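# Move the on-edge block row into the tray

## Task

Transfer the row of blocks into the tray so that they still stand on edge with their faces touching one another; when you finish, the flat stack must be intact.

## Robot and tools

Robot: two arms, left_arm and right_arm, each ending in a sixteen-motor hand. The right arm has a right hand. The left arm has its mirror image, a left hand. Each hand has index, middle and ring fingers plus a thumb, with rubber caps on the last 3 cm of each digit. A rigid mast sticks out at the wrist on the palm side and can collide with things. The right arm's elbow sags under load, so the hand ends up lower than commanded. To compensate, command higher.

Frames: the scene frame has its origin at table-top height, midway between the nominal arm bases. +z is up, +x points out over the table, and +y is toward left_arm. The real bases sit at left (+0.035, +0.328, +0.002) m and right (-0.011, -0.252, +0.002) m, each turned very slightly about z. Every arm-related quantity is expressed in that arm's own base frame: hand positions, orientations, targets, offsets and wrist-camera poses. The fixed cameras and the table use the scene frame.

The hand point lies just past the index/middle knuckles, out from the palm side. For the right hand its axes are: +z along straight fingers toward the tips, +x across the palm away from the thumb, +y out of the palm face. On the left hand +x points toward the thumb. Reported positions can be off by a few centimetres, more at long reach.

execute_actions(actions, cameras)
actions is a list of actions, run one after another. Each action is a table of at most 15 rows, and each row is one 1/30 s control step. If a table has fewer rows, its last row repeats until 15 steps are filled, so one action lasts 0.5 s.

Every row holds 48 numbers, each in [-1, 1], covering both arms even if only one moves. The order is:
1. Left arm pose offset: dx, dy, dz, rx, ry, rz.
2. Left hand, 16 motor goals in this order: index_mcp, index_abd, index_pip, index_dip, thumb_cmc, thumb_axl, thumb_mcp, thumb_ipl, middle_mcp, middle_abd, middle_pip, middle_dip, ring_mcp, ring_abd, ring_pip, ring_dip.
3. Left current_limit, then speed.
4. The same 24 numbers for the right arm and hand.

Pose numbers are offsets, not poses. They are measured in the arm's base axes from that arm's Hand target as it stood when the action began. Every row counts from that same start, not from the previous row. Sending the same offset again in a later action therefore moves the arm further. Scale: 1.0 equals 0.6 m for dx/dy/dz and 180 degrees for rotation. rx, ry, rz form a single rotation vector, turning about the Hand target's position. Translations longer than 1.0 are scaled down along their direction. The controller keeps the commanded orientation within 40 degrees of the measured one.

The hand points often stop short of the target. Any next action, even all zeros, asks for the target again. If a gap remains, send it as an offset. To end a push against something, command the target back beyond the hand point.

Hand motor numbers are absolute goal angles, scaled linearly between each hinge's stops. A 0 is a real goal, not 'no change'. To hold a hand as it is, resend its hand_goal, hand_current_limit and hand_speed. Moving toward -1 bends a finger or thumb closed. Each hinge's straight value is:
- _mcp 0.75, _abd 0.00, _pip 0.58, _dip 0.70
- thumb_cmc 0.71, thumb_axl 0.68, thumb_mcp 0.23, thumb_ipl 0.17

current_limit maps -1..+1 to 0..550 mA, with a floor of 11 mA. Low values may not lift a finger. speed sets the set-point rate to (speed+1)/2 of 8.5 rad/s. Both start at +0.4 and -0.6 and persist until changed. Grip force grows the further the goal lies past the object's surface.

cameras is a list of names, ["all"], or []. Images come back only when actions is empty or cameras requests them. Available cameras: cam_high, cam_low, cam_left_wrist, cam_right_wrist, each 896x504.

zoom_image(camera, region): region is [x0, y0, x1, y1] in pixels, at most 504 by 504. It works only on a camera included in the latest images.

read_manual(section): returns licence text only. It does not move anything.

finished_scene(scene): ends the current scene for good. Call it only once the blocks rest correctly in the tray without the robot holding them.

Results, per arm:
- end_effector_position (m) and end_effector_quat_wxyz, in the base frame.
- Hand target: the last commanded pose after clipping. The next offsets count from this.
- Joint positions, Joint velocities ('within noise' when still), and joint torques. Torques are noisy, include gravity, and numbers 3 and 4 wrap at ±28 N m.
- Step readings of the position during motion.

Per hand, one entry per motor in the order above:
- hand_goal
- hand_measured
- hand_current_ma (positive pushes toward -1)
- hand_state: moving, goal, blocked or overload
- hand_current_limit and hand_speed

Cautions:
- Keep blocks on the table and do not drop them or release them while they are moving.
- Avoid slamming, hard hits and strong pushes, and never strike fixed or heavy objects.
- Keep the two arms and hands apart. Gripping the other hand's fingers counts as a press between them.
- A motor at 495 mA or more for 5 s shuts down for 10 s.
- Holding loads, staying stretched out or pushing toward unreachable poses heats motors. A MOTOR HOT line appears at 85 °C; at 100 °C the arm drops and stays faulted for 30-60 s.
- If an arm is stopped, hand commands sent meanwhile are lost.
- Objects may occasionally be nudged by outside disturbances.
- Prefer smooth, economical motion.

Each tool is called after "Request:" as name(argument=value, ...), one argument or row to a line, values as JSON.

## Session

Request:
execute_actions(
  actions=[],
)

Scene clock: 0.00 s.
left_arm: end_effector_position=(+0.6170, -0.1979, +0.1700) hand_goal=(+0.754, +0.000, +0.576, +0.696, +0.714, +0.678, +0.226, +0.168, +0.754, +0.000, +0.576, +0.696, +0.754, +0.000, +0.576, +0.696) hand_measured=(+0.754, +0.000, +0.576, +0.696, +0.714, +0.678, +0.226, +0.168, +0.754, +0.000, +0.576, +0.696, +0.754, +0.000, +0.576, +0.696) hand_current_ma=(+0, +0, +0, +0, +0, +0, +0, +0, +0, +0, +0, +0, +0, +0, +0, +0) hand_state=(goal, goal, goal, goal, goal, goal, goal, goal, goal, goal, goal, goal, goal, goal, goal, goal) hand_current_limit=0.40 hand_speed=-0.60 end_effector_quat_wxyz=(+0.286, +0.600, +0.551, +0.505) | right_arm: end_effector_position=(+0.4704, +0.0265, +0.1932) hand_goal=(+0.754, +0.000, +0.576, +0.696, +0.714, +0.678, +0.226, +0.168, +0.754, +0.000, +0.576, +0.696, +0.754, +0.000, +0.576, +0.696) hand_measured=(+0.754, +0.000, +0.576, +0.696, +0.714, +0.678, +0.226, +0.168, +0.754, +0.000, +0.576, +0.696, +0.754, +0.000, +0.576, +0.696) hand_current_ma=(+0, +0, +0, +0, +0, +0, +0, +0, +0, +0, +0, +0, +0, +0, +0, +0) hand_state=(goal, goal, goal, goal, goal, goal, goal, goal, goal, goal, goal, goal, goal, goal, goal, goal) hand_current_limit=0.40 hand_speed=-0.60 end_effector_quat_wxyz=(-0.144, +0.719, +0.595, +0.328)
Joint positions: left_arm=[-0.505 1.842 0.929 0.477 -0.685 0.027] | right_arm=[-0.113 1.222 0.908 -0.956 -0.679 0.183]
Joint velocities: within noise
Joint torques (N m): no reading
Heat: left arm: hottest wrist pitch 24 °C; right arm: hottest shoulder 24 °C.
Hand target: left_arm +0.6215, -0.2005, +0.1726; +0.290, +0.597, +0.551, +0.506 | right_arm +0.4791, +0.0257, +0.2094; -0.133, +0.714, +0.598, +0.339
camera_calibration:
cam_left_wrist: T_world_to_cam=[[-0.087956, -0.579911, -0.809918, 0.0488268], [-0.92536, 0.348548, -0.149072, 0.615861], [0.368744, 0.736354, -0.567283, 0.138175], [0, 0, 0, 1]] pos_world=[0.523237, -0.288088, 0.209737]
cam_right_wrist: T_world_to_cam=[[0.547288, -0.723738, -0.420332, -0.120057], [-0.76201, -0.638599, 0.107388, 0.314637], [-0.346145, 0.261525, -0.900993, 0.458626], [0, 0, 0, 1]] pos_world=[0.464213, -0.00590528, 0.328967]

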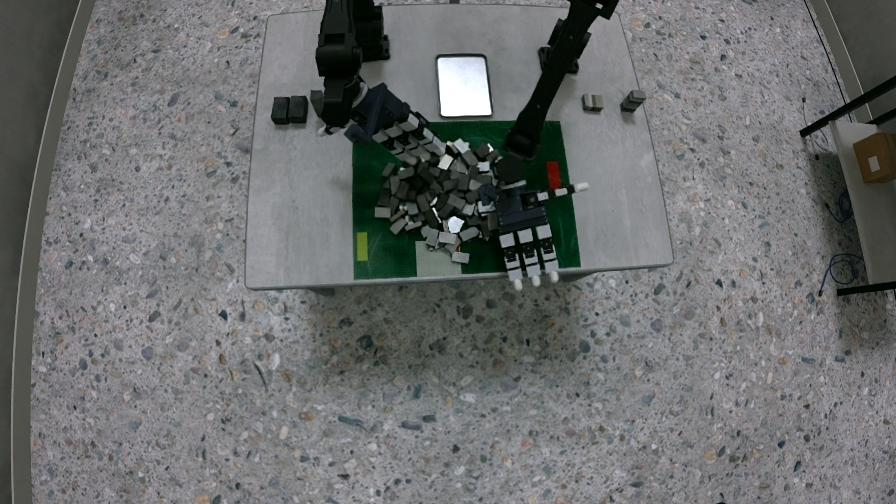

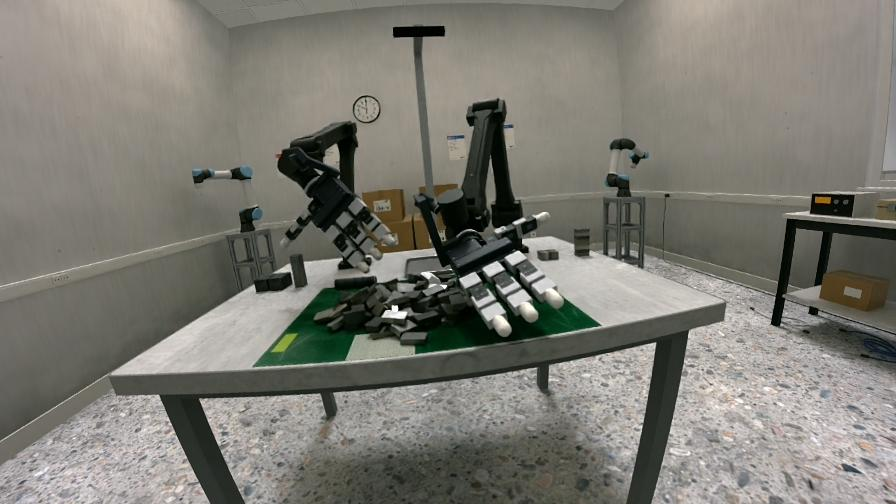

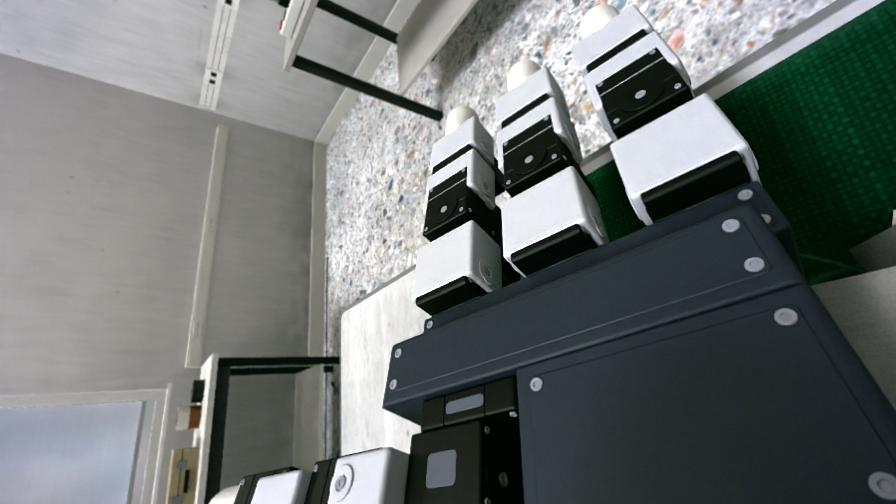

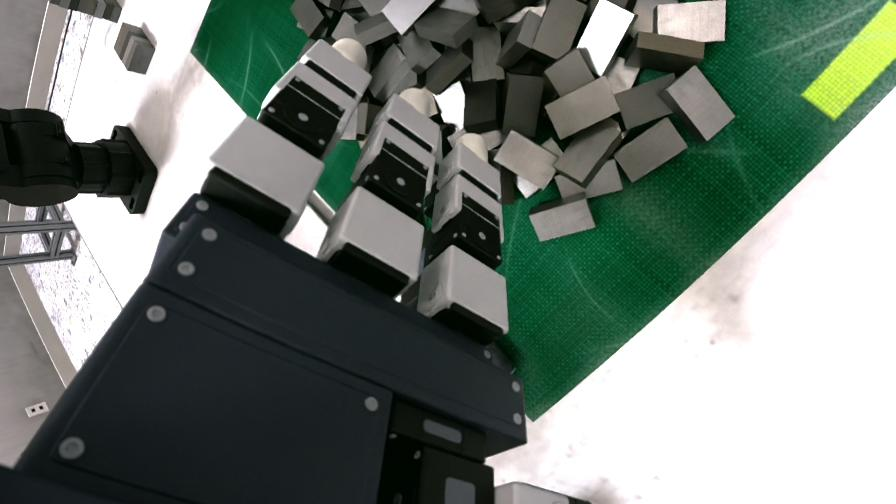

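Request:
zoom_image(
  camera="cam_high",
  region=[570, 75, 660, 125],
)

Request:
zoom_image(
  camera="cam_low",
  region=[520, 220, 610, 270],
)

Request:
zoom_image(
  camera="cam_high",
  region=[260, 40, 500, 160],
)

Request:
zoom_image(
  camera="cam_low",
  region=[240, 230, 340, 300],
)

Scaled by 5.600.

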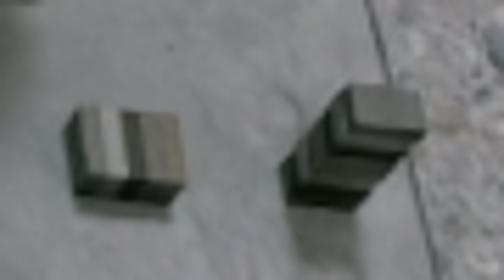

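Scaled by 5.600.

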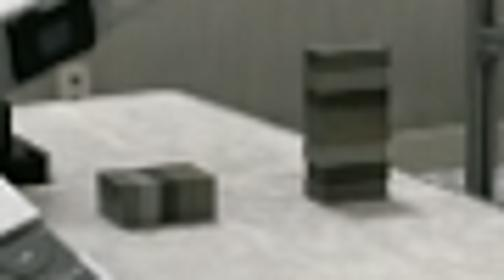

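Scaled by 2.100.

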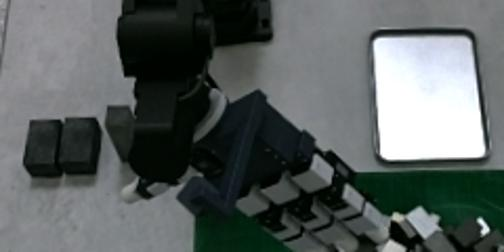

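Scaled by 5.040.

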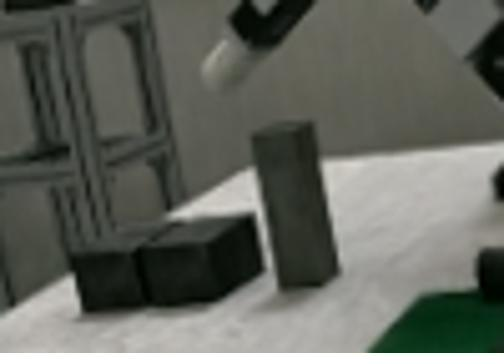

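Request:
execute_actions(
  actions=[
    [[-0.06,0.03,0.07,-0.0153,0.0642,0.0008,0.754,0.03,0.576,0.696,0.714,0.678,0.226,0.168,1,0,1,0.696,0.754,-0.03,0.576,0.696,0.4,-0.6,0,0,0,0,0,0,0.754,0,0.576,0.696,0.714,0.678,0.226,0.168,0.754,0,0.576,0.696,0.754,0,0.576,0.696,0.4,-0.6]],
    [[-0.09,0.06,0.07,-0.0153,0.0642,0.0008,0.754,0.03,0.576,0.696,0.714,0.678,0.226,0.168,1,0,1,0.696,0.754,-0.03,0.576,0.696,0.4,-0.6,0,0,0,0,0,0,0.754,0,0.576,0.696,0.714,0.678,0.226,0.168,0.754,0,0.576,0.696,0.754,0,0.576,0.696,0.4,-0.6]],
    [[-0.1,0.08,0.03,-0.0153,0.0642,0.0008,0.754,0.03,0.576,0.696,0.714,0.678,0.226,0.168,1,0,1,0.696,0.754,-0.03,0.576,0.696,0.4,-0.6,0,0,0,0,0,0,0.754,0,0.576,0.696,0.714,0.678,0.226,0.168,0.754,0,0.576,0.696,0.754,0,0.576,0.696,0.4,-0.6]],
  ],
  cameras=["cam_low", "cam_high"],
)

Scene clock: 3.50 s.
left_arm: end_effector_position=(+0.4600, -0.0960, +0.2566) hand_goal=(+0.754, +0.030, +0.576, +0.696, +0.714, +0.678, +0.226, +0.168, +1.000, +0.000, +1.000, +0.696, +0.754, -0.030, +0.576, +0.696) hand_measured=(+0.762, +0.026, +0.576, +0.696, +0.720, +0.678, +0.224, +0.168, +1.000, +0.000, +0.998, +0.696, +0.760, -0.030, +0.576, +0.696) hand_current_ma=(+29, -13, +2, +0, +26, -3, -11, -1, +0, +0, -10, +0, +21, +2, +2, +0) hand_state=(goal, goal, goal, goal, goal, goal, goal, goal, goal, goal, goal, goal, goal, goal, goal, goal) hand_current_limit=0.40 hand_speed=-0.60 end_effector_quat_wxyz=(+0.141, +0.705, +0.643, +0.264) | right_arm: end_effector_position=(+0.4704, +0.0265, +0.1932) hand_goal=(+0.754, +0.000, +0.576, +0.696, +0.714, +0.678, +0.226, +0.168, +0.754, +0.000, +0.576, +0.696, +0.754, +0.000, +0.576, +0.696) hand_measured=(+0.754, +0.000, +0.576, +0.696, +0.714, +0.678, +0.224, +0.168, +0.754, +0.000, +0.576, +0.696, +0.754, +0.000, +0.576, +0.696) hand_current_ma=(-1, +0, +0, +0, +0, -1, -1, +0, -1, +0, +0, +0, -1, +0, +0, +0) hand_state=(goal, goal, goal, goal, goal, goal, goal, goal, goal, goal, goal, goal, goal, goal, goal, goal) hand_current_limit=0.40 hand_speed=-0.60 end_effector_quat_wxyz=(-0.144, +0.719, +0.595, +0.328)
Joint positions: left_arm=[-0.421 1.106 0.88 -0.845 -0.363 -0.236] | right_arm=[-0.113 1.222 0.908 -0.956 -0.679 0.183]
Joint torques (N m): left_arm=[1.03 -8.23 12.96 1.22 -0.41 -0.09] | right_arm=[-0.85 -8.41 9.5 0.8 -0.67 0.04]
Heat: left arm: hottest wrist pitch 24 °C; right arm: hottest shoulder 24 °C.
Hand target: left_arm +0.4714, -0.0985, +0.2746; +0.153, +0.696, +0.649, +0.266 | right_arm +0.4791, +0.0257, +0.2094; -0.133, +0.714, +0.598, +0.339
Off the commanded pose: left_arm 0.021 m, 2 deg | right_arm 0.018 m, 2 deg.
Step readings (end_effector_position of left_arm | right_arm):
0: (+0.6170, -0.1979, +0.1700) | (+0.4704, +0.0265, +0.1932)
1: (+0.6170, -0.1981, +0.1698) | (+0.4704, +0.0265, +0.1932)
2: (+0.6166, -0.1988, +0.1681) | (+0.4704, +0.0265, +0.1932)
4: (+0.6098, -0.1969, +0.1666) | (+0.4704, +0.0265, +0.1932)
8: (+0.5915, -0.1862, +0.1936) | (+0.4704, +0.0265, +0.1932)
15: (+0.5788, -0.1766, +0.2203) | (+0.4704, +0.0265, +0.1932)
16: (+0.5781, -0.1764, +0.2164) | (+0.4704, +0.0265, +0.1932)
17: (+0.5762, -0.1771, +0.2111) | (+0.4704, +0.0265, +0.1932)
19: (+0.5655, -0.1745, +0.2049) | (+0.4704, +0.0265, +0.1932)
23: (+0.5403, -0.1603, +0.2306) | (+0.4704, +0.0265, +0.1932)
30: (+0.5215, -0.1463, +0.2532) | (+0.4704, +0.0265, +0.1932)
31: (+0.5202, -0.1461, +0.2497) | (+0.4704, +0.0265, +0.1932)
32: (+0.5175, -0.1451, +0.2439) | (+0.4704, +0.0265, +0.1932)
34: (+0.5051, -0.1391, +0.2347) | (+0.4704, +0.0265, +0.1932)
38: (+0.4802, -0.1133, +0.2506) | (+0.4704, +0.0265, +0.1932)
45: (+0.4622, -0.0968, +0.2605) | (+0.4704, +0.0265, +0.1932)
Images, in order (width x height): cam_high 896x504, cam_low 896x504.

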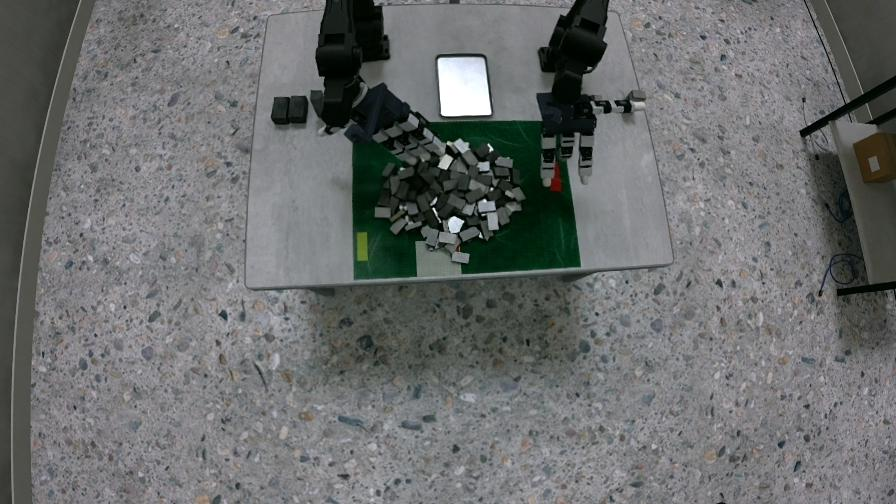

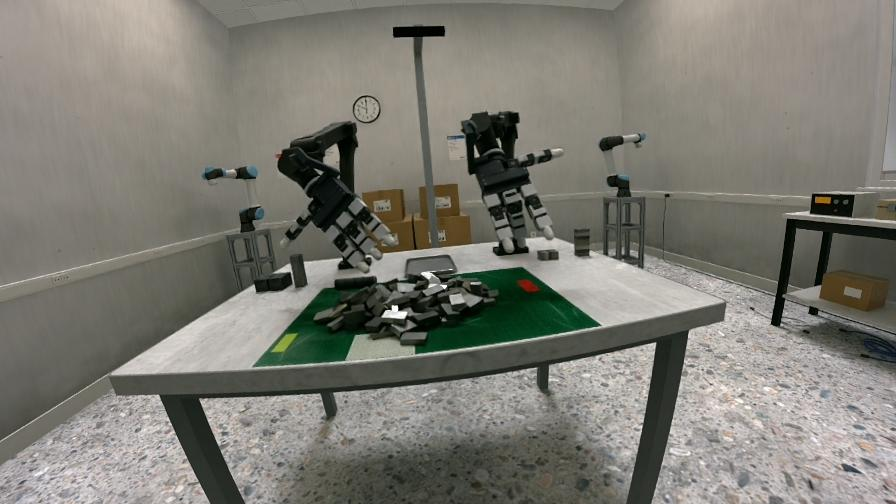

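Request:
execute_actions(
  actions=[
    [[-0.095,0.088,0,-0.0153,0.0642,0.0008,0.754,0.03,0.576,0.696,0.714,0.678,0.226,0.168,1,0,1,0.696,0.754,-0.03,0.576,0.696,0.4,-0.6,0,0,0,0,0,0,0.754,0,0.576,0.696,0.714,0.678,0.226,0.168,0.754,0,0.576,0.696,0.754,0,0.576,0.696,0.4,-0.6]],
    [[-0.095,0.088,-0.03,-0.0153,0.0642,0.0008,0.754,0.03,0.576,0.696,0.714,0.678,0.226,0.168,1,0,1,0.696,0.754,-0.03,0.576,0.696,0.4,-0.6,0,0,0,0,0,0,0.754,0,0.576,0.696,0.714,0.678,0.226,0.168,0.754,0,0.576,0.696,0.754,0,0.576,0.696,0.4,-0.6]],
    [[-0.095,0.088,-0.06,-0.0153,0.0642,0.0008,0.754,0.03,0.576,0.696,0.714,0.678,0.226,0.168,1,0,1,0.696,0.754,-0.03,0.576,0.696,0.4,-0.6,0,0,0,0,0,0,0.754,0,0.576,0.696,0.714,0.678,0.226,0.168,0.754,0,0.576,0.696,0.754,0,0.576,0.696,0.4,-0.6]],
  ],
  cameras=["cam_left_wrist", "cam_high"],
)

Request:
zoom_image(
  camera="cam_left_wrist",
  region=[370, 0, 680, 200],
)

Scene clock: 6.00 s.
left_arm: end_effector_position=(+0.3029, +0.0595, +0.2212) hand_goal=(+0.754, +0.030, +0.576, +0.696, +0.714, +0.678, +0.226, +0.168, +1.000, +0.000, +1.000, +0.696, +0.754, -0.030, +0.576, +0.696) hand_measured=(+0.754, +0.028, +0.576, +0.696, +0.716, +0.678, +0.222, +0.168, +0.996, +0.000, +0.998, +0.696, +0.754, -0.030, +0.576, +0.696) hand_current_ma=(-1, -8, +2, +0, +9, -3, -16, -1, -15, +0, -10, +0, +0, +2, +2, +0) hand_state=(goal, goal, goal, goal, goal, goal, goal, goal, goal, goal, goal, goal, goal, goal, goal, goal) hand_current_limit=0.40 hand_speed=-0.60 end_effector_quat_wxyz=(+0.001, +0.726, +0.688, +0.005) | right_arm: end_effector_position=(+0.4704, +0.0265, +0.1932) hand_goal=(+0.754, +0.000, +0.576, +0.696, +0.714, +0.678, +0.226, +0.168, +0.754, +0.000, +0.576, +0.696, +0.754, +0.000, +0.576, +0.696) hand_measured=(+0.754, +0.000, +0.576, +0.696, +0.714, +0.678, +0.224, +0.168, +0.754, +0.000, +0.576, +0.696, +0.754, +0.000, +0.576, +0.696) hand_current_ma=(-1, +0, +0, +0, +0, -1, -1, +0, -1, +0, +0, +0, -1, +0, +0, +0) hand_state=(goal, goal, goal, goal, goal, goal, goal, goal, goal, goal, goal, goal, goal, goal, goal, goal) hand_current_limit=0.40 hand_speed=-0.60 end_effector_quat_wxyz=(-0.144, +0.719, +0.595, +0.328)
Joint positions: left_arm=[0.189 0.89 0.891 -1.561 -0.003 0.243] | right_arm=[-0.113 1.222 0.908 -0.956 -0.679 0.183]
Joint torques (N m): left_arm=[1.38 -5.36 8.58 0.06 0.06 0.17] | right_arm=[-0.91 -8.35 9.51 0.8 -0.67 0.04]
Heat: left arm: hottest elbow 24 °C; right arm: hottest shoulder 24 °C.
Hand target: left_arm +0.3005, +0.0600, +0.2204; +0.000, +0.729, +0.685, +0.001 | right_arm +0.4791, +0.0257, +0.2094; -0.133, +0.714, +0.598, +0.339
Off the commanded pose: left_arm 0.003 m, 1 deg | right_arm 0.018 m, 2 deg.
Step readings (end_effector_position of left_arm | right_arm):
0: (+0.4600, -0.0960, +0.2566) | (+0.4704, +0.0265, +0.1932)
1: (+0.4594, -0.0961, +0.2555) | (+0.4704, +0.0265, +0.1932)
2: (+0.4568, -0.0956, +0.2521) | (+0.4704, +0.0265, +0.1932)
4: (+0.4435, -0.0880, +0.2434) | (+0.4704, +0.0265, +0.1932)
8: (+0.4187, -0.0555, +0.2488) | (+0.4704, +0.0265, +0.1932)
15: (+0.4048, -0.0428, +0.2538) | (+0.4704, +0.0265, +0.1932)
16: (+0.4038, -0.0433, +0.2526) | (+0.4704, +0.0265, +0.1932)
17: (+0.4004, -0.0433, +0.2492) | (+0.4704, +0.0265, +0.1932)
19: (+0.3868, -0.0344, +0.2408) | (+0.4704, +0.0265, +0.1932)
23: (+0.3627, -0.0006, +0.2396) | (+0.4704, +0.0265, +0.1932)
30: (+0.3501, +0.0084, +0.2389) | (+0.4704, +0.0265, +0.1932)
31: (+0.3494, +0.0080, +0.2383) | (+0.4704, +0.0265, +0.1932)
32: (+0.3464, +0.0080, +0.2361) | (+0.4704, +0.0265, +0.1932)
34: (+0.3340, +0.0198, +0.2296) | (+0.4704, +0.0265, +0.1932)
38: (+0.3119, +0.0544, +0.2239) | (+0.4704, +0.0265, +0.1932)
45: (+0.3030, +0.0620, +0.2215) | (+0.4704, +0.0265, +0.1932)
camera_calibration:
cam_left_wrist: T_world_to_cam=[[-0.66891, -0.740041, -0.0699865, 0.233715], [-0.543126, 0.422289, 0.725732, -0.0705712], [-0.507517, 0.523461, -0.684409, 0.397416], [0, 0, 0, 1]] pos_world=[0.319701, -0.00527183, 0.339568]
Images, in order (width x height): cam_high 896x504, cam_left_wrist 896x504.

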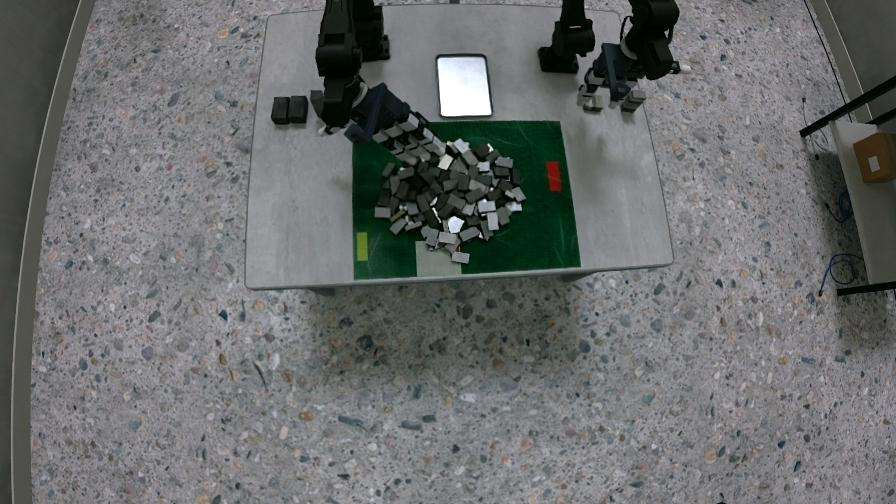

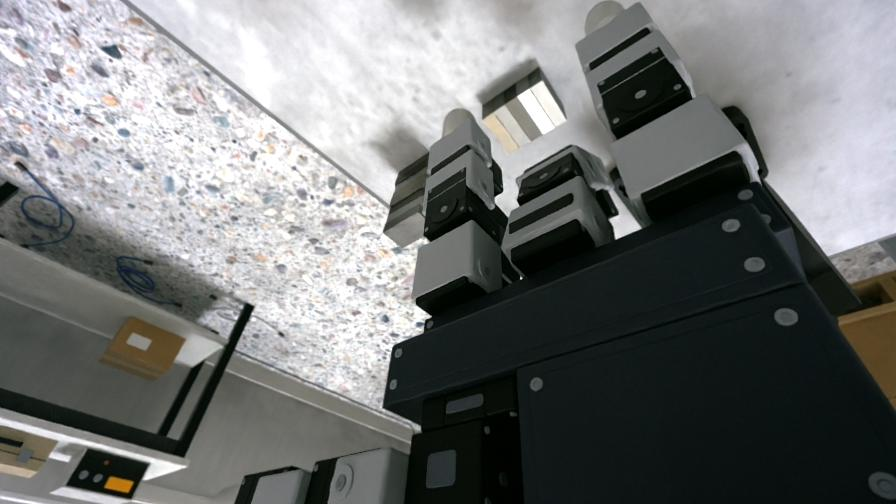

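Scaled by 1.626.

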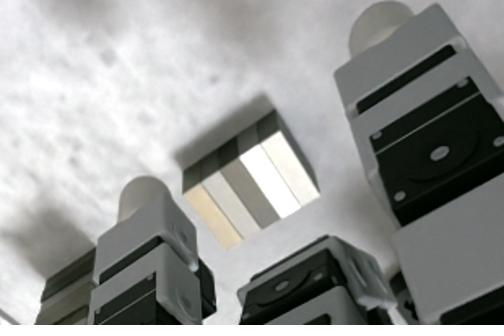

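Request:
zoom_image(
  camera="cam_left_wrist",
  region=[470, 40, 590, 160],
)

Request:
zoom_image(
  camera="cam_left_wrist",
  region=[420, 0, 660, 130],
)

Scaled by 4.200.

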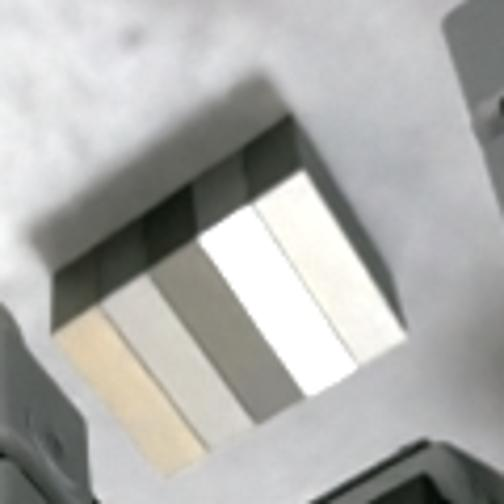

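Scaled by 2.100.

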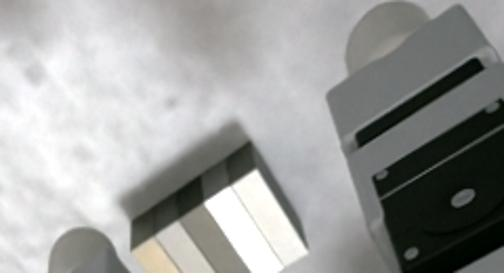

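Request:
execute_actions(
  actions=[
    [[-0.05,0.03,-0.03,0,0,0,0.754,0.03,0.576,0.696,0.714,0.678,0.226,0.168,1,0,1,0.696,0.754,-0.03,0.576,0.696,0.4,-0.6,0,0,0,0,0,0,0.754,0,0.576,0.696,0.714,0.678,0.226,0.168,0.754,0,0.576,0.696,0.754,0,0.576,0.696,0.4,-0.6]],
    [[-0.047,0.0297,-0.05,0,0,0,0.754,0.03,0.576,0.696,0.714,0.678,0.226,0.168,1,0,1,0.696,0.754,-0.03,0.576,0.696,0.4,-0.6,0,0,0,0,0,0,0.754,0,0.576,0.696,0.714,0.678,0.226,0.168,0.754,0,0.576,0.696,0.754,0,0.576,0.696,0.4,-0.6]],
    [[0,0,-0.03,0,0,0,0.754,0.03,0.576,0.696,0.714,0.678,0.226,0.168,1,0,1,0.696,0.754,-0.03,0.576,0.696,0.4,-0.6,0,0,0,0,0,0,0.754,0,0.576,0.696,0.714,0.678,0.226,0.168,0.754,0,0.576,0.696,0.754,0,0.576,0.696,0.4,-0.6]],
  ],
  cameras=["cam_left_wrist", "cam_high", "cam_low"],
)

Request:
zoom_image(
  camera="cam_left_wrist",
  region=[420, 0, 660, 150],
)

Request:
zoom_image(
  camera="cam_low",
  region=[530, 210, 602, 270],
)

Request:
zoom_image(
  camera="cam_high",
  region=[570, 60, 650, 120],
)

Scene clock: 8.93 s.
left_arm: end_effector_position=(+0.2420, +0.0951, +0.1559) hand_goal=(+0.754, +0.030, +0.576, +0.696, +0.714, +0.678, +0.226, +0.168, +1.000, +0.000, +1.000, +0.696, +0.754, -0.030, +0.576, +0.696) hand_measured=(+0.754, +0.028, +0.576, +0.696, +0.714, +0.678, +0.222, +0.168, +0.996, +0.000, +0.998, +0.696, +0.754, -0.030, +0.576, +0.696) hand_current_ma=(-2, -8, +2, +0, +2, -3, -16, -1, -17, +0, -10, +0, -1, +2, +2, +0) hand_state=(goal, goal, goal, goal, goal, goal, goal, goal, goal, goal, goal, goal, goal, goal, goal, goal) hand_current_limit=0.40 hand_speed=-0.60 end_effector_quat_wxyz=(-0.002, +0.727, +0.687, -0.002) | right_arm: end_effector_position=(+0.4704, +0.0265, +0.1932) hand_goal=(+0.754, +0.000, +0.576, +0.696, +0.714, +0.678, +0.226, +0.168, +0.754, +0.000, +0.576, +0.696, +0.754, +0.000, +0.576, +0.696) hand_measured=(+0.754, +0.000, +0.576, +0.696, +0.714, +0.678, +0.224, +0.168, +0.754, +0.000, +0.576, +0.696, +0.754, +0.000, +0.576, +0.696) hand_current_ma=(-1, +0, +0, +0, +0, -1, -1, +0, -1, +0, +0, +0, -1, +0, +0, +0) hand_state=(goal, goal, goal, goal, goal, goal, goal, goal, goal, goal, goal, goal, goal, goal, goal, goal) hand_current_limit=0.40 hand_speed=-0.60 end_effector_quat_wxyz=(-0.144, +0.719, +0.595, +0.328)
Joint positions: left_arm=[0.46 0.763 0.665 -1.477 -0.002 0.517] | right_arm=[-0.113 1.222 0.908 -0.956 -0.679 0.183]
Joint torques (N m): left_arm=[1.55 -3.31 8.01 0.85 0.07 0.15] | right_arm=[-0.79 -8.41 9.48 0.8 -0.67 0.04]
Heat: left arm: hottest elbow 24 °C; right arm: hottest shoulder 24 °C.
Hand target: left_arm +0.2423, +0.0958, +0.1545; +0.000, +0.729, +0.685, +0.001 | right_arm +0.4791, +0.0257, +0.2094; -0.133, +0.714, +0.598, +0.339
Off the commanded pose: left_arm 0.002 m, 0 deg | right_arm 0.018 m, 2 deg.
Step readings (end_effector_position of left_arm | right_arm):
0: (+0.3029, +0.0595, +0.2212) | (+0.4704, +0.0265, +0.1932)
1: (+0.3028, +0.0596, +0.2210) | (+0.4704, +0.0265, +0.1932)
2: (+0.3017, +0.0602, +0.2201) | (+0.4704, +0.0265, +0.1932)
4: (+0.2938, +0.0654, +0.2141) | (+0.4704, +0.0265, +0.1932)
8: (+0.2759, +0.0765, +0.2032) | (+0.4704, +0.0265, +0.1932)
15: (+0.2724, +0.0789, +0.2038) | (+0.4704, +0.0265, +0.1932)
16: (+0.2721, +0.0788, +0.2033) | (+0.4704, +0.0265, +0.1932)
17: (+0.2712, +0.0793, +0.2018) | (+0.4704, +0.0265, +0.1932)
19: (+0.2634, +0.0843, +0.1928) | (+0.4704, +0.0265, +0.1932)
23: (+0.2435, +0.0934, +0.1740) | (+0.4704, +0.0265, +0.1932)
30: (+0.2413, +0.0963, +0.1718) | (+0.4704, +0.0265, +0.1932)
31: (+0.2417, +0.0961, +0.1719) | (+0.4704, +0.0265, +0.1932)
32: (+0.2421, +0.0963, +0.1713) | (+0.4704, +0.0265, +0.1932)
34: (+0.2431, +0.0964, +0.1675) | (+0.4704, +0.0265, +0.1932)
38: (+0.2409, +0.0949, +0.1573) | (+0.4704, +0.0265, +0.1932)
45: (+0.2418, +0.0951, +0.1558) | (+0.4704, +0.0265, +0.1932)
camera_calibration:
cam_left_wrist: T_world_to_cam=[[-0.671573, -0.738817, -0.0560335, 0.213083], [-0.531106, 0.427274, 0.731686, -0.0755912], [-0.51664, 0.52114, -0.679335, 0.304912], [0, 0, 0, 1]] pos_world=[0.260484, 0.0308251, 0.274386]
Images, in order (width x height): cam_high 896x504, cam_low 896x504, cam_left_wrist 896x504.

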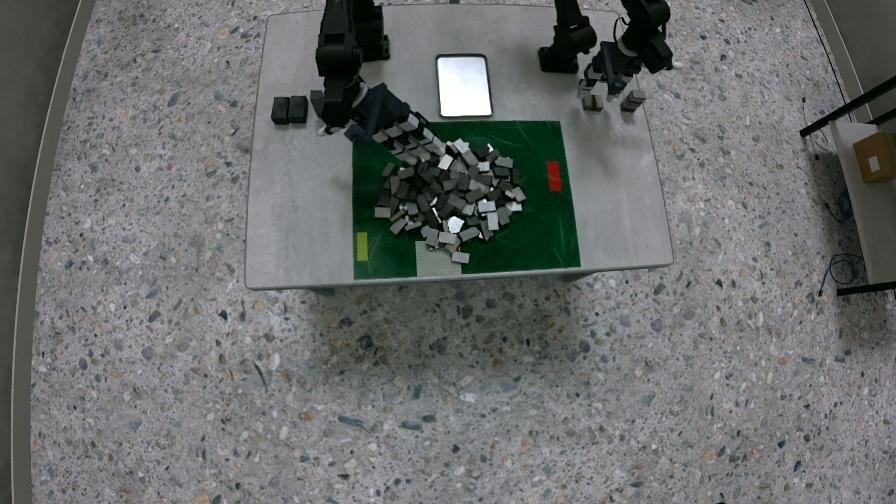

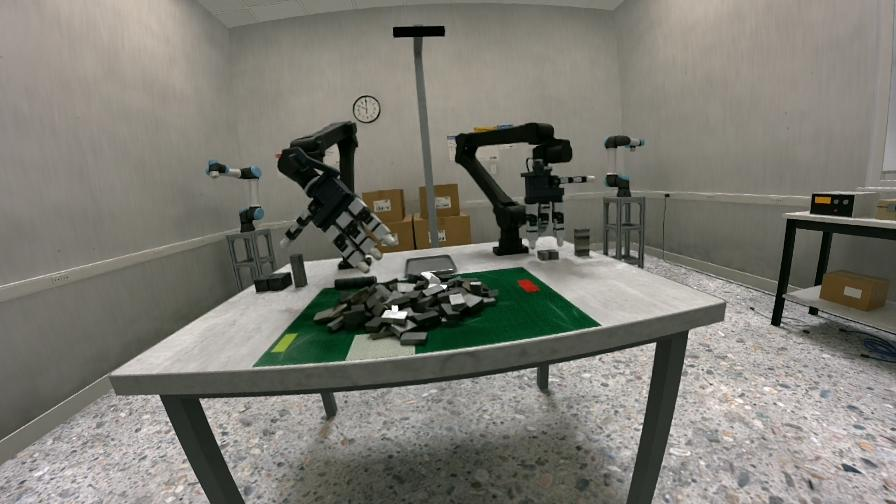

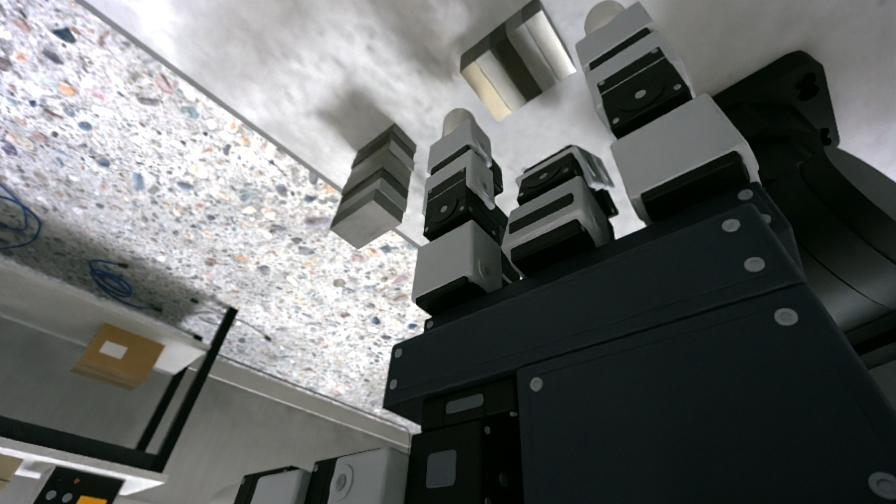

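Scaled by 2.100.

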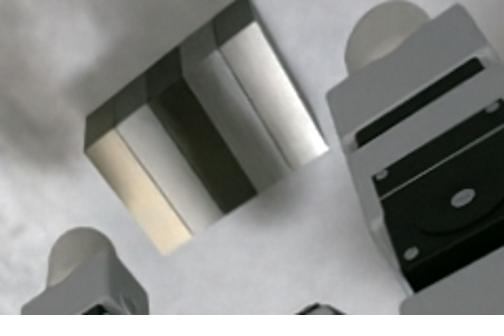

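Scaled by 7.000.

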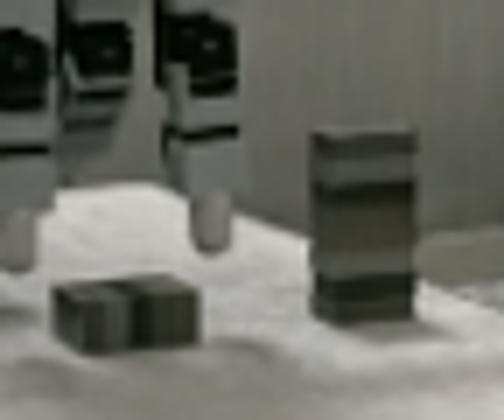

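Scaled by 6.300.

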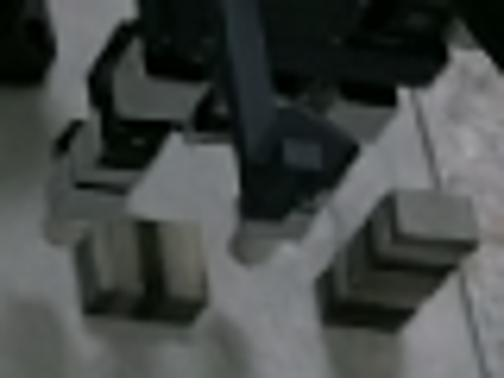

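Request:
execute_actions(
  actions=[
    [[0,0.0045,-0.045,0,0,0,0.754,0.03,0.576,0.696,0.714,0.678,0.226,0.168,1,0,1,0.696,0.754,-0.03,0.576,0.696,0.4,-0.6,0,0,0,0,0,0,0.754,0,0.576,0.696,0.714,0.678,0.226,0.168,0.754,0,0.576,0.696,0.754,0,0.576,0.696,0.4,-0.6]],
    [[0,0,-0.01,0,0,0,0.754,0.03,0.576,0.696,0.714,0.678,0.226,0.168,1,0,1,0.696,0.754,-0.03,0.576,0.696,0.4,-0.6,0,0,0,0,0,0,0.754,0,0.576,0.696,0.714,0.678,0.226,0.168,0.754,0,0.576,0.696,0.754,0,0.576,0.696,0.4,-0.6]],
  ],
  cameras=["cam_left_wrist", "cam_high", "cam_low"],
)

Request:
zoom_image(
  camera="cam_left_wrist",
  region=[420, 0, 660, 150],
)

Request:
zoom_image(
  camera="cam_low",
  region=[530, 210, 602, 270],
)

Scene clock: 11.00 s.
left_arm: end_effector_position=(+0.2423, +0.0979, +0.1261) hand_goal=(+0.754, +0.030, +0.576, +0.696, +0.714, +0.678, +0.226, +0.168, +1.000, +0.000, +1.000, +0.696, +0.754, -0.030, +0.576, +0.696) hand_measured=(+0.754, +0.028, +0.576, +0.696, +0.714, +0.678, +0.222, +0.168, +0.996, +0.000, +0.998, +0.696, +0.754, -0.030, +0.576, +0.696) hand_current_ma=(-2, -8, +2, +0, +2, -3, -16, -1, -17, +0, -10, +0, -1, +2, +2, +0) hand_state=(goal, goal, goal, goal, goal, goal, goal, goal, goal, goal, goal, goal, goal, goal, goal, goal) hand_current_limit=0.40 hand_speed=-0.60 end_effector_quat_wxyz=(+0.000, +0.727, +0.687, +0.004) | right_arm: end_effector_position=(+0.4704, +0.0265, +0.1932) hand_goal=(+0.754, +0.000, +0.576, +0.696, +0.714, +0.678, +0.226, +0.168, +0.754, +0.000, +0.576, +0.696, +0.754, +0.000, +0.576, +0.696) hand_measured=(+0.754, +0.000, +0.576, +0.696, +0.714, +0.678, +0.224, +0.168, +0.754, +0.000, +0.576, +0.696, +0.754, +0.000, +0.576, +0.696) hand_current_ma=(-1, +0, +0, +0, +0, -1, -1, +0, -1, +0, +0, +0, -1, +0, +0, +0) hand_state=(goal, goal, goal, goal, goal, goal, goal, goal, goal, goal, goal, goal, goal, goal, goal, goal) hand_current_limit=0.40 hand_speed=-0.60 end_effector_quat_wxyz=(-0.144, +0.719, +0.595, +0.328)
Joint positions: left_arm=[0.474 0.773 0.587 -1.377 -0.002 0.532] | right_arm=[-0.113 1.222 0.908 -0.956 -0.679 0.183]
Joint torques (N m): left_arm=[1.73 -2.14 7.86 0.81 0.09 0.17] | right_arm=[-0.91 -8.47 9.51 0.8 -0.67 0.05]
Heat: left arm: hottest elbow 24 °C; right arm: hottest shoulder 24 °C.
Hand target: left_arm +0.2422, +0.0985, +0.1214; +0.000, +0.729, +0.685, +0.001 | right_arm +0.4791, +0.0257, +0.2094; -0.133, +0.714, +0.598, +0.339
Off the commanded pose: left_arm 0.005 m, 0 deg | right_arm 0.018 m, 2 deg.
Step readings (end_effector_position of left_arm | right_arm):
0: (+0.2420, +0.0950, +0.1559) | (+0.4704, +0.0265, +0.1932)
1: (+0.2420, +0.0951, +0.1556) | (+0.4704, +0.0265, +0.1932)
2: (+0.2426, +0.0954, +0.1545) | (+0.4704, +0.0265, +0.1932)
4: (+0.2434, +0.0967, +0.1484) | (+0.4704, +0.0265, +0.1932)
8: (+0.2396, +0.0963, +0.1341) | (+0.4704, +0.0265, +0.1932)
15: (+0.2414, +0.0976, +0.1313) | (+0.4704, +0.0265, +0.1932)
16: (+0.2416, +0.0977, +0.1314) | (+0.4704, +0.0265, +0.1932)
17: (+0.2419, +0.0978, +0.1314) | (+0.4704, +0.0265, +0.1932)
19: (+0.2425, +0.0981, +0.1304) | (+0.4704, +0.0265, +0.1932)
23: (+0.2422, +0.0979, +0.1273) | (+0.4704, +0.0265, +0.1932)
30: (+0.2422, +0.0979, +0.1261) | (+0.4704, +0.0265, +0.1932)
camera_calibration:
cam_left_wrist: T_world_to_cam=[[-0.671129, -0.738246, -0.0676617, 0.215017], [-0.539311, 0.423574, 0.727824, -0.0520289], [-0.508654, 0.524955, -0.682417, 0.281436], [0, 0, 0, 1]] pos_world=[0.259398, 0.0330322, 0.244473]
Images, in order (width x height): cam_high 896x504, cam_low 896x504, cam_left_wrist 896x504.

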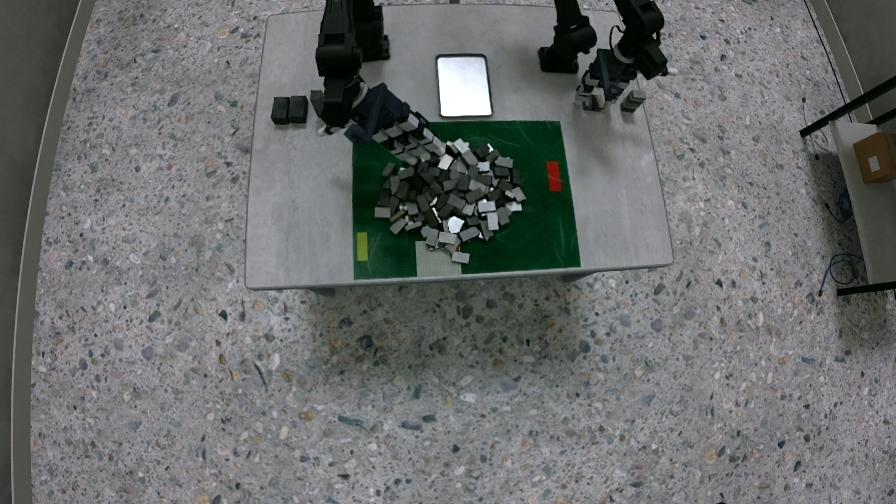

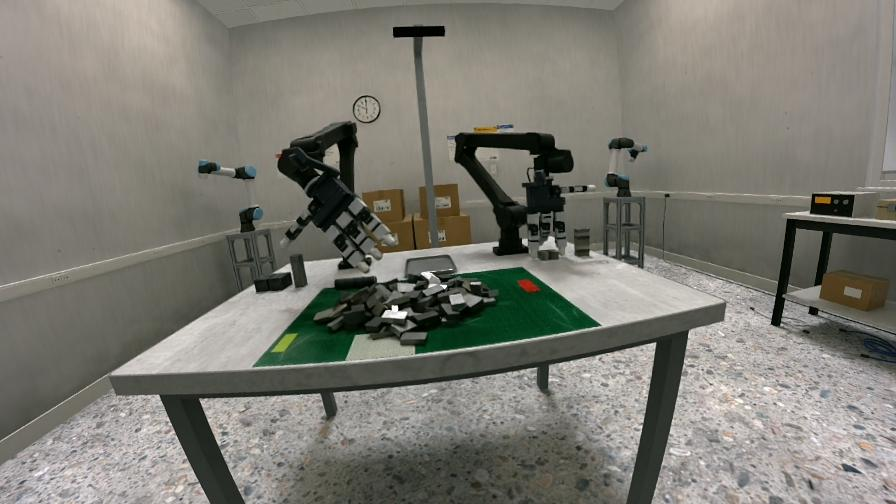

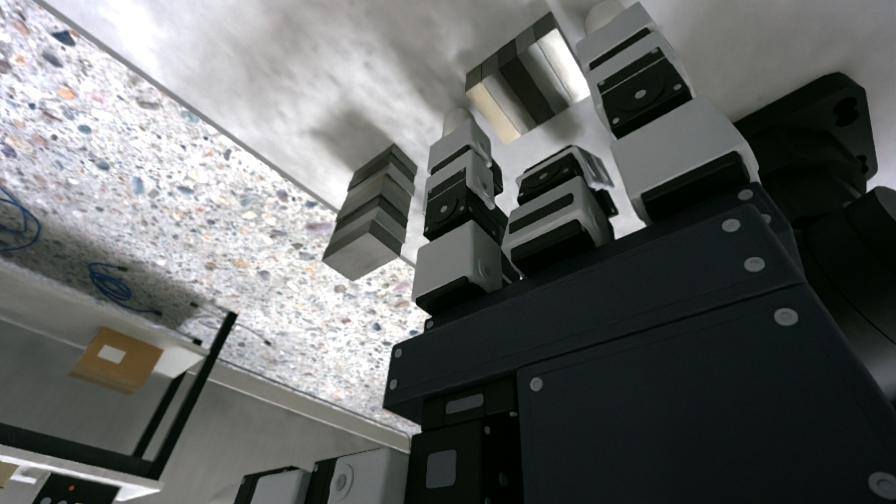

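Scaled by 2.100.

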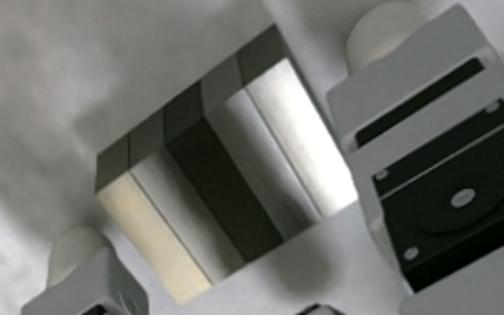

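Scaled by 7.000.

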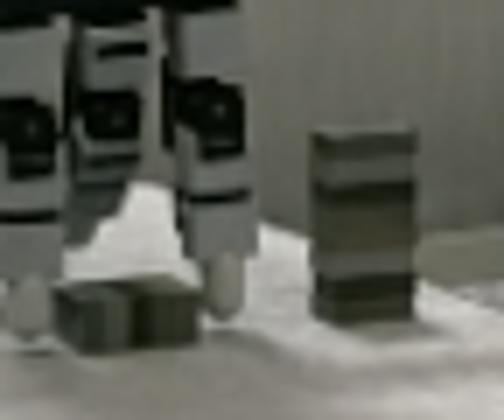

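Request:
execute_actions(
  actions=[
    [[0,0,-0.01,0,0,0,0.754,0.03,0.576,0.696,0.714,0.678,0.226,0.168,1,0,1,0.696,0.754,-0.03,0.576,0.696,0.4,-0.6,0,0,0,0,0,0,0.754,0,0.576,0.696,0.714,0.678,0.226,0.168,0.754,0,0.576,0.696,0.754,0,0.576,0.696,0.4,-0.6]],
  ],
)

Scene clock: 12.47 s.
left_arm: end_effector_position=(+0.2423, +0.0976, +0.1208) hand_goal=(+0.754, +0.030, +0.576, +0.696, +0.714, +0.678, +0.226, +0.168, +1.000, +0.000, +1.000, +0.696, +0.754, -0.030, +0.576, +0.696) hand_measured=(+0.754, +0.028, +0.576, +0.696, +0.714, +0.678, +0.222, +0.168, +0.996, +0.000, +0.998, +0.696, +0.754, -0.028, +0.576, +0.696) hand_current_ma=(-2, -8, +2, +0, +2, -3, -16, -1, -17, +0, -10, +0, +1, +3, +2, +0) hand_state=(goal, goal, goal, goal, goal, goal, goal, goal, goal, goal, goal, goal, goal, goal, goal, goal) hand_current_limit=0.40 hand_speed=-0.60 end_effector_quat_wxyz=(+0.001, +0.727, +0.686, +0.004) | right_arm: end_effector_position=(+0.4704, +0.0265, +0.1932) hand_goal=(+0.754, +0.000, +0.576, +0.696, +0.714, +0.678, +0.226, +0.168, +0.754, +0.000, +0.576, +0.696, +0.754, +0.000, +0.576, +0.696) hand_measured=(+0.754, +0.000, +0.576, +0.696, +0.714, +0.678, +0.224, +0.168, +0.754, +0.000, +0.576, +0.696, +0.754, +0.000, +0.576, +0.696) hand_current_ma=(-1, +0, +0, +0, +0, -1, -1, +0, -1, +0, +0, +0, -1, +0, +0, +0) hand_state=(goal, goal, goal, goal, goal, goal, goal, goal, goal, goal, goal, goal, goal, goal, goal, goal) hand_current_limit=0.40 hand_speed=-0.60 end_effector_quat_wxyz=(-0.144, +0.719, +0.595, +0.328)
Joint positions: left_arm=[0.474 0.777 0.574 -1.361 -0.001 0.533] | right_arm=[-0.113 1.222 0.908 -0.956 -0.679 0.183]
Joint torques (N m): left_arm=[1.38 -2.32 7.76 1.01 0.04 0.16] | right_arm=[-0.85 -8.41 9.5 0.8 -0.66 0.05]
Heat: left arm: hottest elbow 25 °C; right arm: hottest elbow 25 °C.
Hand target: left_arm +0.2422, +0.0984, +0.1155; +0.000, +0.729, +0.685, +0.001 | right_arm +0.4791, +0.0257, +0.2094; -0.133, +0.714, +0.598, +0.339
Off the commanded pose: left_arm 0.005 m, 0 deg | right_arm 0.018 m, 2 deg.
Step readings (end_effector_position of left_arm | right_arm):
0: (+0.2423, +0.0979, +0.1261) | (+0.4704, +0.0265, +0.1932)
1: (+0.2424, +0.0979, +0.1262) | (+0.4704, +0.0265, +0.1932)
2: (+0.2426, +0.0980, +0.1260) | (+0.4704, +0.0265, +0.1932)
4: (+0.2430, +0.0982, +0.1248) | (+0.4704, +0.0265, +0.1932)
8: (+0.2421, +0.0978, +0.1209) | (+0.4704, +0.0265, +0.1932)
15: (+0.2423, +0.0977, +0.1208) | (+0.4704, +0.0265, +0.1932)

Request:
execute_actions(
  actions=[
    [[0,0,0.01,0,0,0,0.754,0.03,0.576,0.696,0.714,0.678,0.226,0.168,1,0,1,0.696,0.754,-0.03,0.576,0.696,0.4,-0.6,0,0,0,0,0,0,0.754,0,0.576,0.696,0.714,0.678,0.226,0.168,0.754,0,0.576,0.696,0.754,0,0.576,0.696,0.4,-0.6]],
    [[0,0,0.01,0,0,0,0.754,0.03,0.576,0.696,0.714,0.678,0.226,0.168,1,0,1,0.696,0.754,-0.03,0.576,0.696,0.4,-0.6,0,0,0,0,0,0,0.754,0,0.576,0.696,0.714,0.678,0.226,0.168,0.754,0,0.576,0.696,0.754,0,0.576,0.696,0.4,-0.6]],
  ],
)

Scene clock: 13.83 s.
left_arm: end_effector_position=(+0.2392, +0.0961, +0.1196) hand_goal=(+0.754, +0.030, +0.576, +0.696, +0.714, +0.678, +0.226, +0.168, +1.000, +0.000, +1.000, +0.696, +0.754, -0.030, +0.576, +0.696) hand_measured=(+0.754, +0.028, +0.576, +0.696, +0.714, +0.678, +0.222, +0.168, +0.996, +0.000, +0.998, +0.696, +0.748, -0.024, +0.574, +0.696) hand_current_ma=(-2, -8, +2, +0, +2, -3, -16, -1, -17, +0, -10, +0, -25, +21, -10, -2) hand_state=(goal, goal, goal, goal, goal, goal, goal, goal, goal, goal, goal, goal, goal, goal, goal, goal) hand_current_limit=0.40 hand_speed=-0.60 end_effector_quat_wxyz=(-0.001, +0.727, +0.686, -0.003) | right_arm: end_effector_position=(+0.4704, +0.0265, +0.1932) hand_goal=(+0.754, +0.000, +0.576, +0.696, +0.714, +0.678, +0.226, +0.168, +0.754, +0.000, +0.576, +0.696, +0.754, +0.000, +0.576, +0.696) hand_measured=(+0.754, +0.000, +0.576, +0.696, +0.714, +0.678, +0.224, +0.168, +0.754, +0.000, +0.576, +0.696, +0.754, +0.000, +0.576, +0.696) hand_current_ma=(-1, +0, +0, +0, +0, -1, -1, +0, -1, +0, +0, +0, -1, +0, +0, +0) hand_state=(goal, goal, goal, goal, goal, goal, goal, goal, goal, goal, goal, goal, goal, goal, goal, goal) hand_current_limit=0.40 hand_speed=-0.60 end_effector_quat_wxyz=(-0.144, +0.719, +0.595, +0.328)
Joint positions: left_arm=[0.475 0.777 0.574 -1.375 -0.001 0.533] | right_arm=[-0.113 1.222 0.908 -0.956 -0.679 0.183]
Joint torques (N m): left_arm=[1.26 -3.14 9.96 -0.03 0.04 0.14] | right_arm=[-0.79 -8.47 9.47 0.79 -0.67 0.04]
Heat: left arm: hottest elbow 25 °C; right arm: hottest elbow 25 °C.
Hand target: left_arm +0.2423, +0.0985, +0.1275; +0.000, +0.729, +0.685, +0.001 | right_arm +0.4791, +0.0257, +0.2094; -0.133, +0.714, +0.598, +0.339
Off the commanded pose: left_arm 0.009 m, 1 deg | right_arm 0.018 m, 2 deg.
Step readings (end_effector_position of left_arm | right_arm):
0: (+0.2423, +0.0976, +0.1208) | (+0.4704, +0.0265, +0.1932)
1: (+0.2423, +0.0976, +0.1208) | (+0.4704, +0.0265, +0.1932)
2: (+0.2423, +0.0976, +0.1208) | (+0.4704, +0.0265, +0.1932)
4: (+0.2423, +0.0976, +0.1208) | (+0.4704, +0.0265, +0.1932)
8: (+0.2423, +0.0976, +0.1208) | (+0.4704, +0.0265, +0.1932)
15: (+0.2423, +0.0976, +0.1208) | (+0.4704, +0.0265, +0.1932)
16: (+0.2423, +0.0976, +0.1208) | (+0.4704, +0.0265, +0.1932)
17: (+0.2421, +0.0975, +0.1207) | (+0.4704, +0.0265, +0.1932)
19: (+0.2415, +0.0972, +0.1205) | (+0.4704, +0.0265, +0.1932)
23: (+0.2405, +0.0968, +0.1201) | (+0.4704, +0.0265, +0.1932)
30: (+0.2393, +0.0962, +0.1196) | (+0.4704, +0.0265, +0.1932)

Request:
execute_actions(
  actions=[
    [[0,0,0.01,0,0,0,0.754,0.03,0.576,0.696,0.714,0.678,0.226,0.168,1,0,1,0.696,0.754,-0.03,0.576,0.696,0.4,-0.6,0,0,0,0,0,0,0.754,0,0.576,0.696,0.714,0.678,0.226,0.168,0.754,0,0.576,0.696,0.754,0,0.576,0.696,0.4,-0.6]],
    [[0,0,0.01,0,0,0,0.754,0.03,0.576,0.696,0.714,0.678,0.226,0.168,1,0,1,0.696,0.754,-0.03,0.576,0.696,0.4,-0.6,0,0,0,0,0,0,0.754,0,0.576,0.696,0.714,0.678,0.226,0.168,0.754,0,0.576,0.696,0.754,0,0.576,0.696,0.4,-0.6]],
  ],
)

Scene clock: 15.20 s.
left_arm: end_effector_position=(+0.2324, +0.0926, +0.1180) hand_goal=(+0.754, +0.030, +0.576, +0.696, +0.714, +0.678, +0.226, +0.168, +1.000, +0.000, +1.000, +0.696, +0.754, -0.030, +0.576, +0.696) hand_measured=(+0.746, +0.034, +0.574, +0.696, +0.714, +0.678, +0.222, +0.168, +0.996, +0.000, +0.998, +0.696, +0.750, -0.026, +0.574, +0.696) hand_current_ma=(-29, +11, -9, -1, +2, -3, -16, -1, -17, +0, -10, +0, -19, +12, -10, -2) hand_state=(goal, goal, goal, goal, goal, goal, goal, goal, goal, goal, goal, goal, goal, goal, goal, goal) hand_current_limit=0.40 hand_speed=-0.60 end_effector_quat_wxyz=(-0.006, +0.727, +0.686, -0.018) | right_arm: end_effector_position=(+0.4704, +0.0265, +0.1932) hand_goal=(+0.754, +0.000, +0.576, +0.696, +0.714, +0.678, +0.226, +0.168, +0.754, +0.000, +0.576, +0.696, +0.754, +0.000, +0.576, +0.696) hand_measured=(+0.754, +0.000, +0.576, +0.696, +0.714, +0.678, +0.224, +0.168, +0.754, +0.000, +0.576, +0.696, +0.754, +0.000, +0.576, +0.696) hand_current_ma=(-1, +0, +0, +0, +0, -1, -1, +0, -1, +0, +0, +0, -1, +0, +0, +0) hand_state=(goal, goal, goal, goal, goal, goal, goal, goal, goal, goal, goal, goal, goal, goal, goal, goal) hand_current_limit=0.40 hand_speed=-0.60 end_effector_quat_wxyz=(-0.144, +0.719, +0.595, +0.328)
Joint positions: left_arm=[0.475 0.777 0.577 -1.408 -0.001 0.533] | right_arm=[-0.113 1.222 0.908 -0.956 -0.679 0.183]
Joint torques (N m): left_arm=[1.2 -3.84 11.79 -0.21 0.01 0.15] | right_arm=[-0.85 -8.29 9.51 0.8 -0.67 0.04]
Heat: left arm: hottest elbow 25 °C; right arm: hottest elbow 25 °C.
Hand target: left_arm +0.2423, +0.0985, +0.1396; +0.000, +0.729, +0.685, +0.001 | right_arm +0.4791, +0.0257, +0.2094; -0.133, +0.714, +0.598, +0.339
Off the commanded pose: left_arm 0.024 m, 2 deg | right_arm 0.018 m, 2 deg.
Step readings (end_effector_position of left_arm | right_arm):
0: (+0.2391, +0.0960, +0.1195) | (+0.4704, +0.0265, +0.1932)
1: (+0.2391, +0.0960, +0.1195) | (+0.4704, +0.0265, +0.1932)
2: (+0.2387, +0.0959, +0.1194) | (+0.4704, +0.0265, +0.1932)
4: (+0.2374, +0.0952, +0.1189) | (+0.4704, +0.0265, +0.1932)
8: (+0.2359, +0.0944, +0.1184) | (+0.4704, +0.0265, +0.1932)
15: (+0.2355, +0.0942, +0.1182) | (+0.4704, +0.0265, +0.1932)
16: (+0.2354, +0.0942, +0.1182) | (+0.4704, +0.0265, +0.1932)
17: (+0.2352, +0.0940, +0.1181) | (+0.4704, +0.0265, +0.1932)
19: (+0.2343, +0.0936, +0.1179) | (+0.4704, +0.0265, +0.1932)
23: (+0.2325, +0.0927, +0.1176) | (+0.4704, +0.0265, +0.1932)
30: (+0.2323, +0.0925, +0.1178) | (+0.4704, +0.0265, +0.1932)

Request:
execute_actions(
  actions=[
    [[0.0083,0.004,0.01,0,0,0,0.754,0.03,0.576,0.696,0.714,0.678,0.226,0.168,1,0,1,0.696,0.754,-0.03,0.576,0.696,0.4,-0.6,0,0,0,0,0,0,0.754,0,0.576,0.696,0.714,0.678,0.226,0.168,0.754,0,0.576,0.696,0.754,0,0.576,0.696,0.4,-0.6]],
    [[0.0083,0.004,0.005,0,0,0,0.754,0.03,0.576,0.696,0.714,0.678,0.226,0.168,1,0,1,0.696,0.754,-0.03,0.576,0.696,0.4,-0.6,0,0,0,0,0,0,0.754,0,0.576,0.696,0.714,0.678,0.226,0.168,0.754,0,0.576,0.696,0.754,0,0.576,0.696,0.4,-0.6]],
  ],
)

Scene clock: 16.57 s.
left_arm: end_effector_position=(+0.2411, +0.0971, +0.1302) hand_goal=(+0.754, +0.030, +0.576, +0.696, +0.714, +0.678, +0.226, +0.168, +1.000, +0.000, +1.000, +0.696, +0.754, -0.030, +0.576, +0.696) hand_measured=(+0.748, +0.034, +0.574, +0.696, +0.714, +0.678, +0.222, +0.168, +0.996, +0.000, +0.998, +0.696, +0.750, -0.026, +0.574, +0.696) hand_current_ma=(-22, +10, -9, -1, +2, -3, -16, -1, -17, +0, -10, +0, -19, +12, -10, -2) hand_state=(goal, goal, goal, goal, goal, goal, goal, goal, goal, goal, goal, goal, goal, goal, goal, goal) hand_current_limit=0.40 hand_speed=-0.60 end_effector_quat_wxyz=(-0.004, +0.727, +0.686, -0.013) | right_arm: end_effector_position=(+0.4704, +0.0265, +0.1932) hand_goal=(+0.754, +0.000, +0.576, +0.696, +0.714, +0.678, +0.226, +0.168, +0.754, +0.000, +0.576, +0.696, +0.754, +0.000, +0.576, +0.696) hand_measured=(+0.754, +0.000, +0.576, +0.696, +0.714, +0.678, +0.224, +0.168, +0.754, +0.000, +0.576, +0.696, +0.754, +0.000, +0.576, +0.696) hand_current_ma=(-1, +0, +0, +0, +0, -1, -1, +0, -1, +0, +0, +0, -1, +0, +0, +0) hand_state=(goal, goal, goal, goal, goal, goal, goal, goal, goal, goal, goal, goal, goal, goal, goal, goal) hand_current_limit=0.40 hand_speed=-0.60 end_effector_quat_wxyz=(-0.144, +0.719, +0.595, +0.328)
Joint positions: left_arm=[0.475 0.794 0.614 -1.418 -0.001 0.533] | right_arm=[-0.113 1.222 0.908 -0.956 -0.679 0.183]
Joint torques (N m): left_arm=[0.97 -2.84 11.85 0.01 0.01 0.14] | right_arm=[-0.85 -8.47 9.5 0.79 -0.67 0.05]
Heat: left arm: hottest elbow 25 °C; right arm: hottest shoulder 25 °C.
Hand target: left_arm +0.2523, +0.1033, +0.1485; +0.000, +0.729, +0.685, +0.001 | right_arm +0.4791, +0.0257, +0.2094; -0.133, +0.714, +0.598, +0.339
Off the commanded pose: left_arm 0.022 m, 2 deg | right_arm 0.018 m, 2 deg.
Step readings (end_effector_position of left_arm | right_arm):
0: (+0.2324, +0.0926, +0.1180) | (+0.4704, +0.0265, +0.1932)
1: (+0.2324, +0.0926, +0.1180) | (+0.4704, +0.0265, +0.1932)
2: (+0.2324, +0.0926, +0.1184) | (+0.4704, +0.0265, +0.1932)
4: (+0.2328, +0.0928, +0.1200) | (+0.4704, +0.0265, +0.1932)
8: (+0.2359, +0.0944, +0.1258) | (+0.4704, +0.0265, +0.1932)
15: (+0.2371, +0.0950, +0.1279) | (+0.4704, +0.0265, +0.1932)
16: (+0.2371, +0.0950, +0.1279) | (+0.4704, +0.0265, +0.1932)
17: (+0.2372, +0.0951, +0.1279) | (+0.4704, +0.0265, +0.1932)
19: (+0.2379, +0.0955, +0.1281) | (+0.4704, +0.0265, +0.1932)
23: (+0.2404, +0.0967, +0.1296) | (+0.4704, +0.0265, +0.1932)
30: (+0.2411, +0.0971, +0.1302) | (+0.4704, +0.0265, +0.1932)


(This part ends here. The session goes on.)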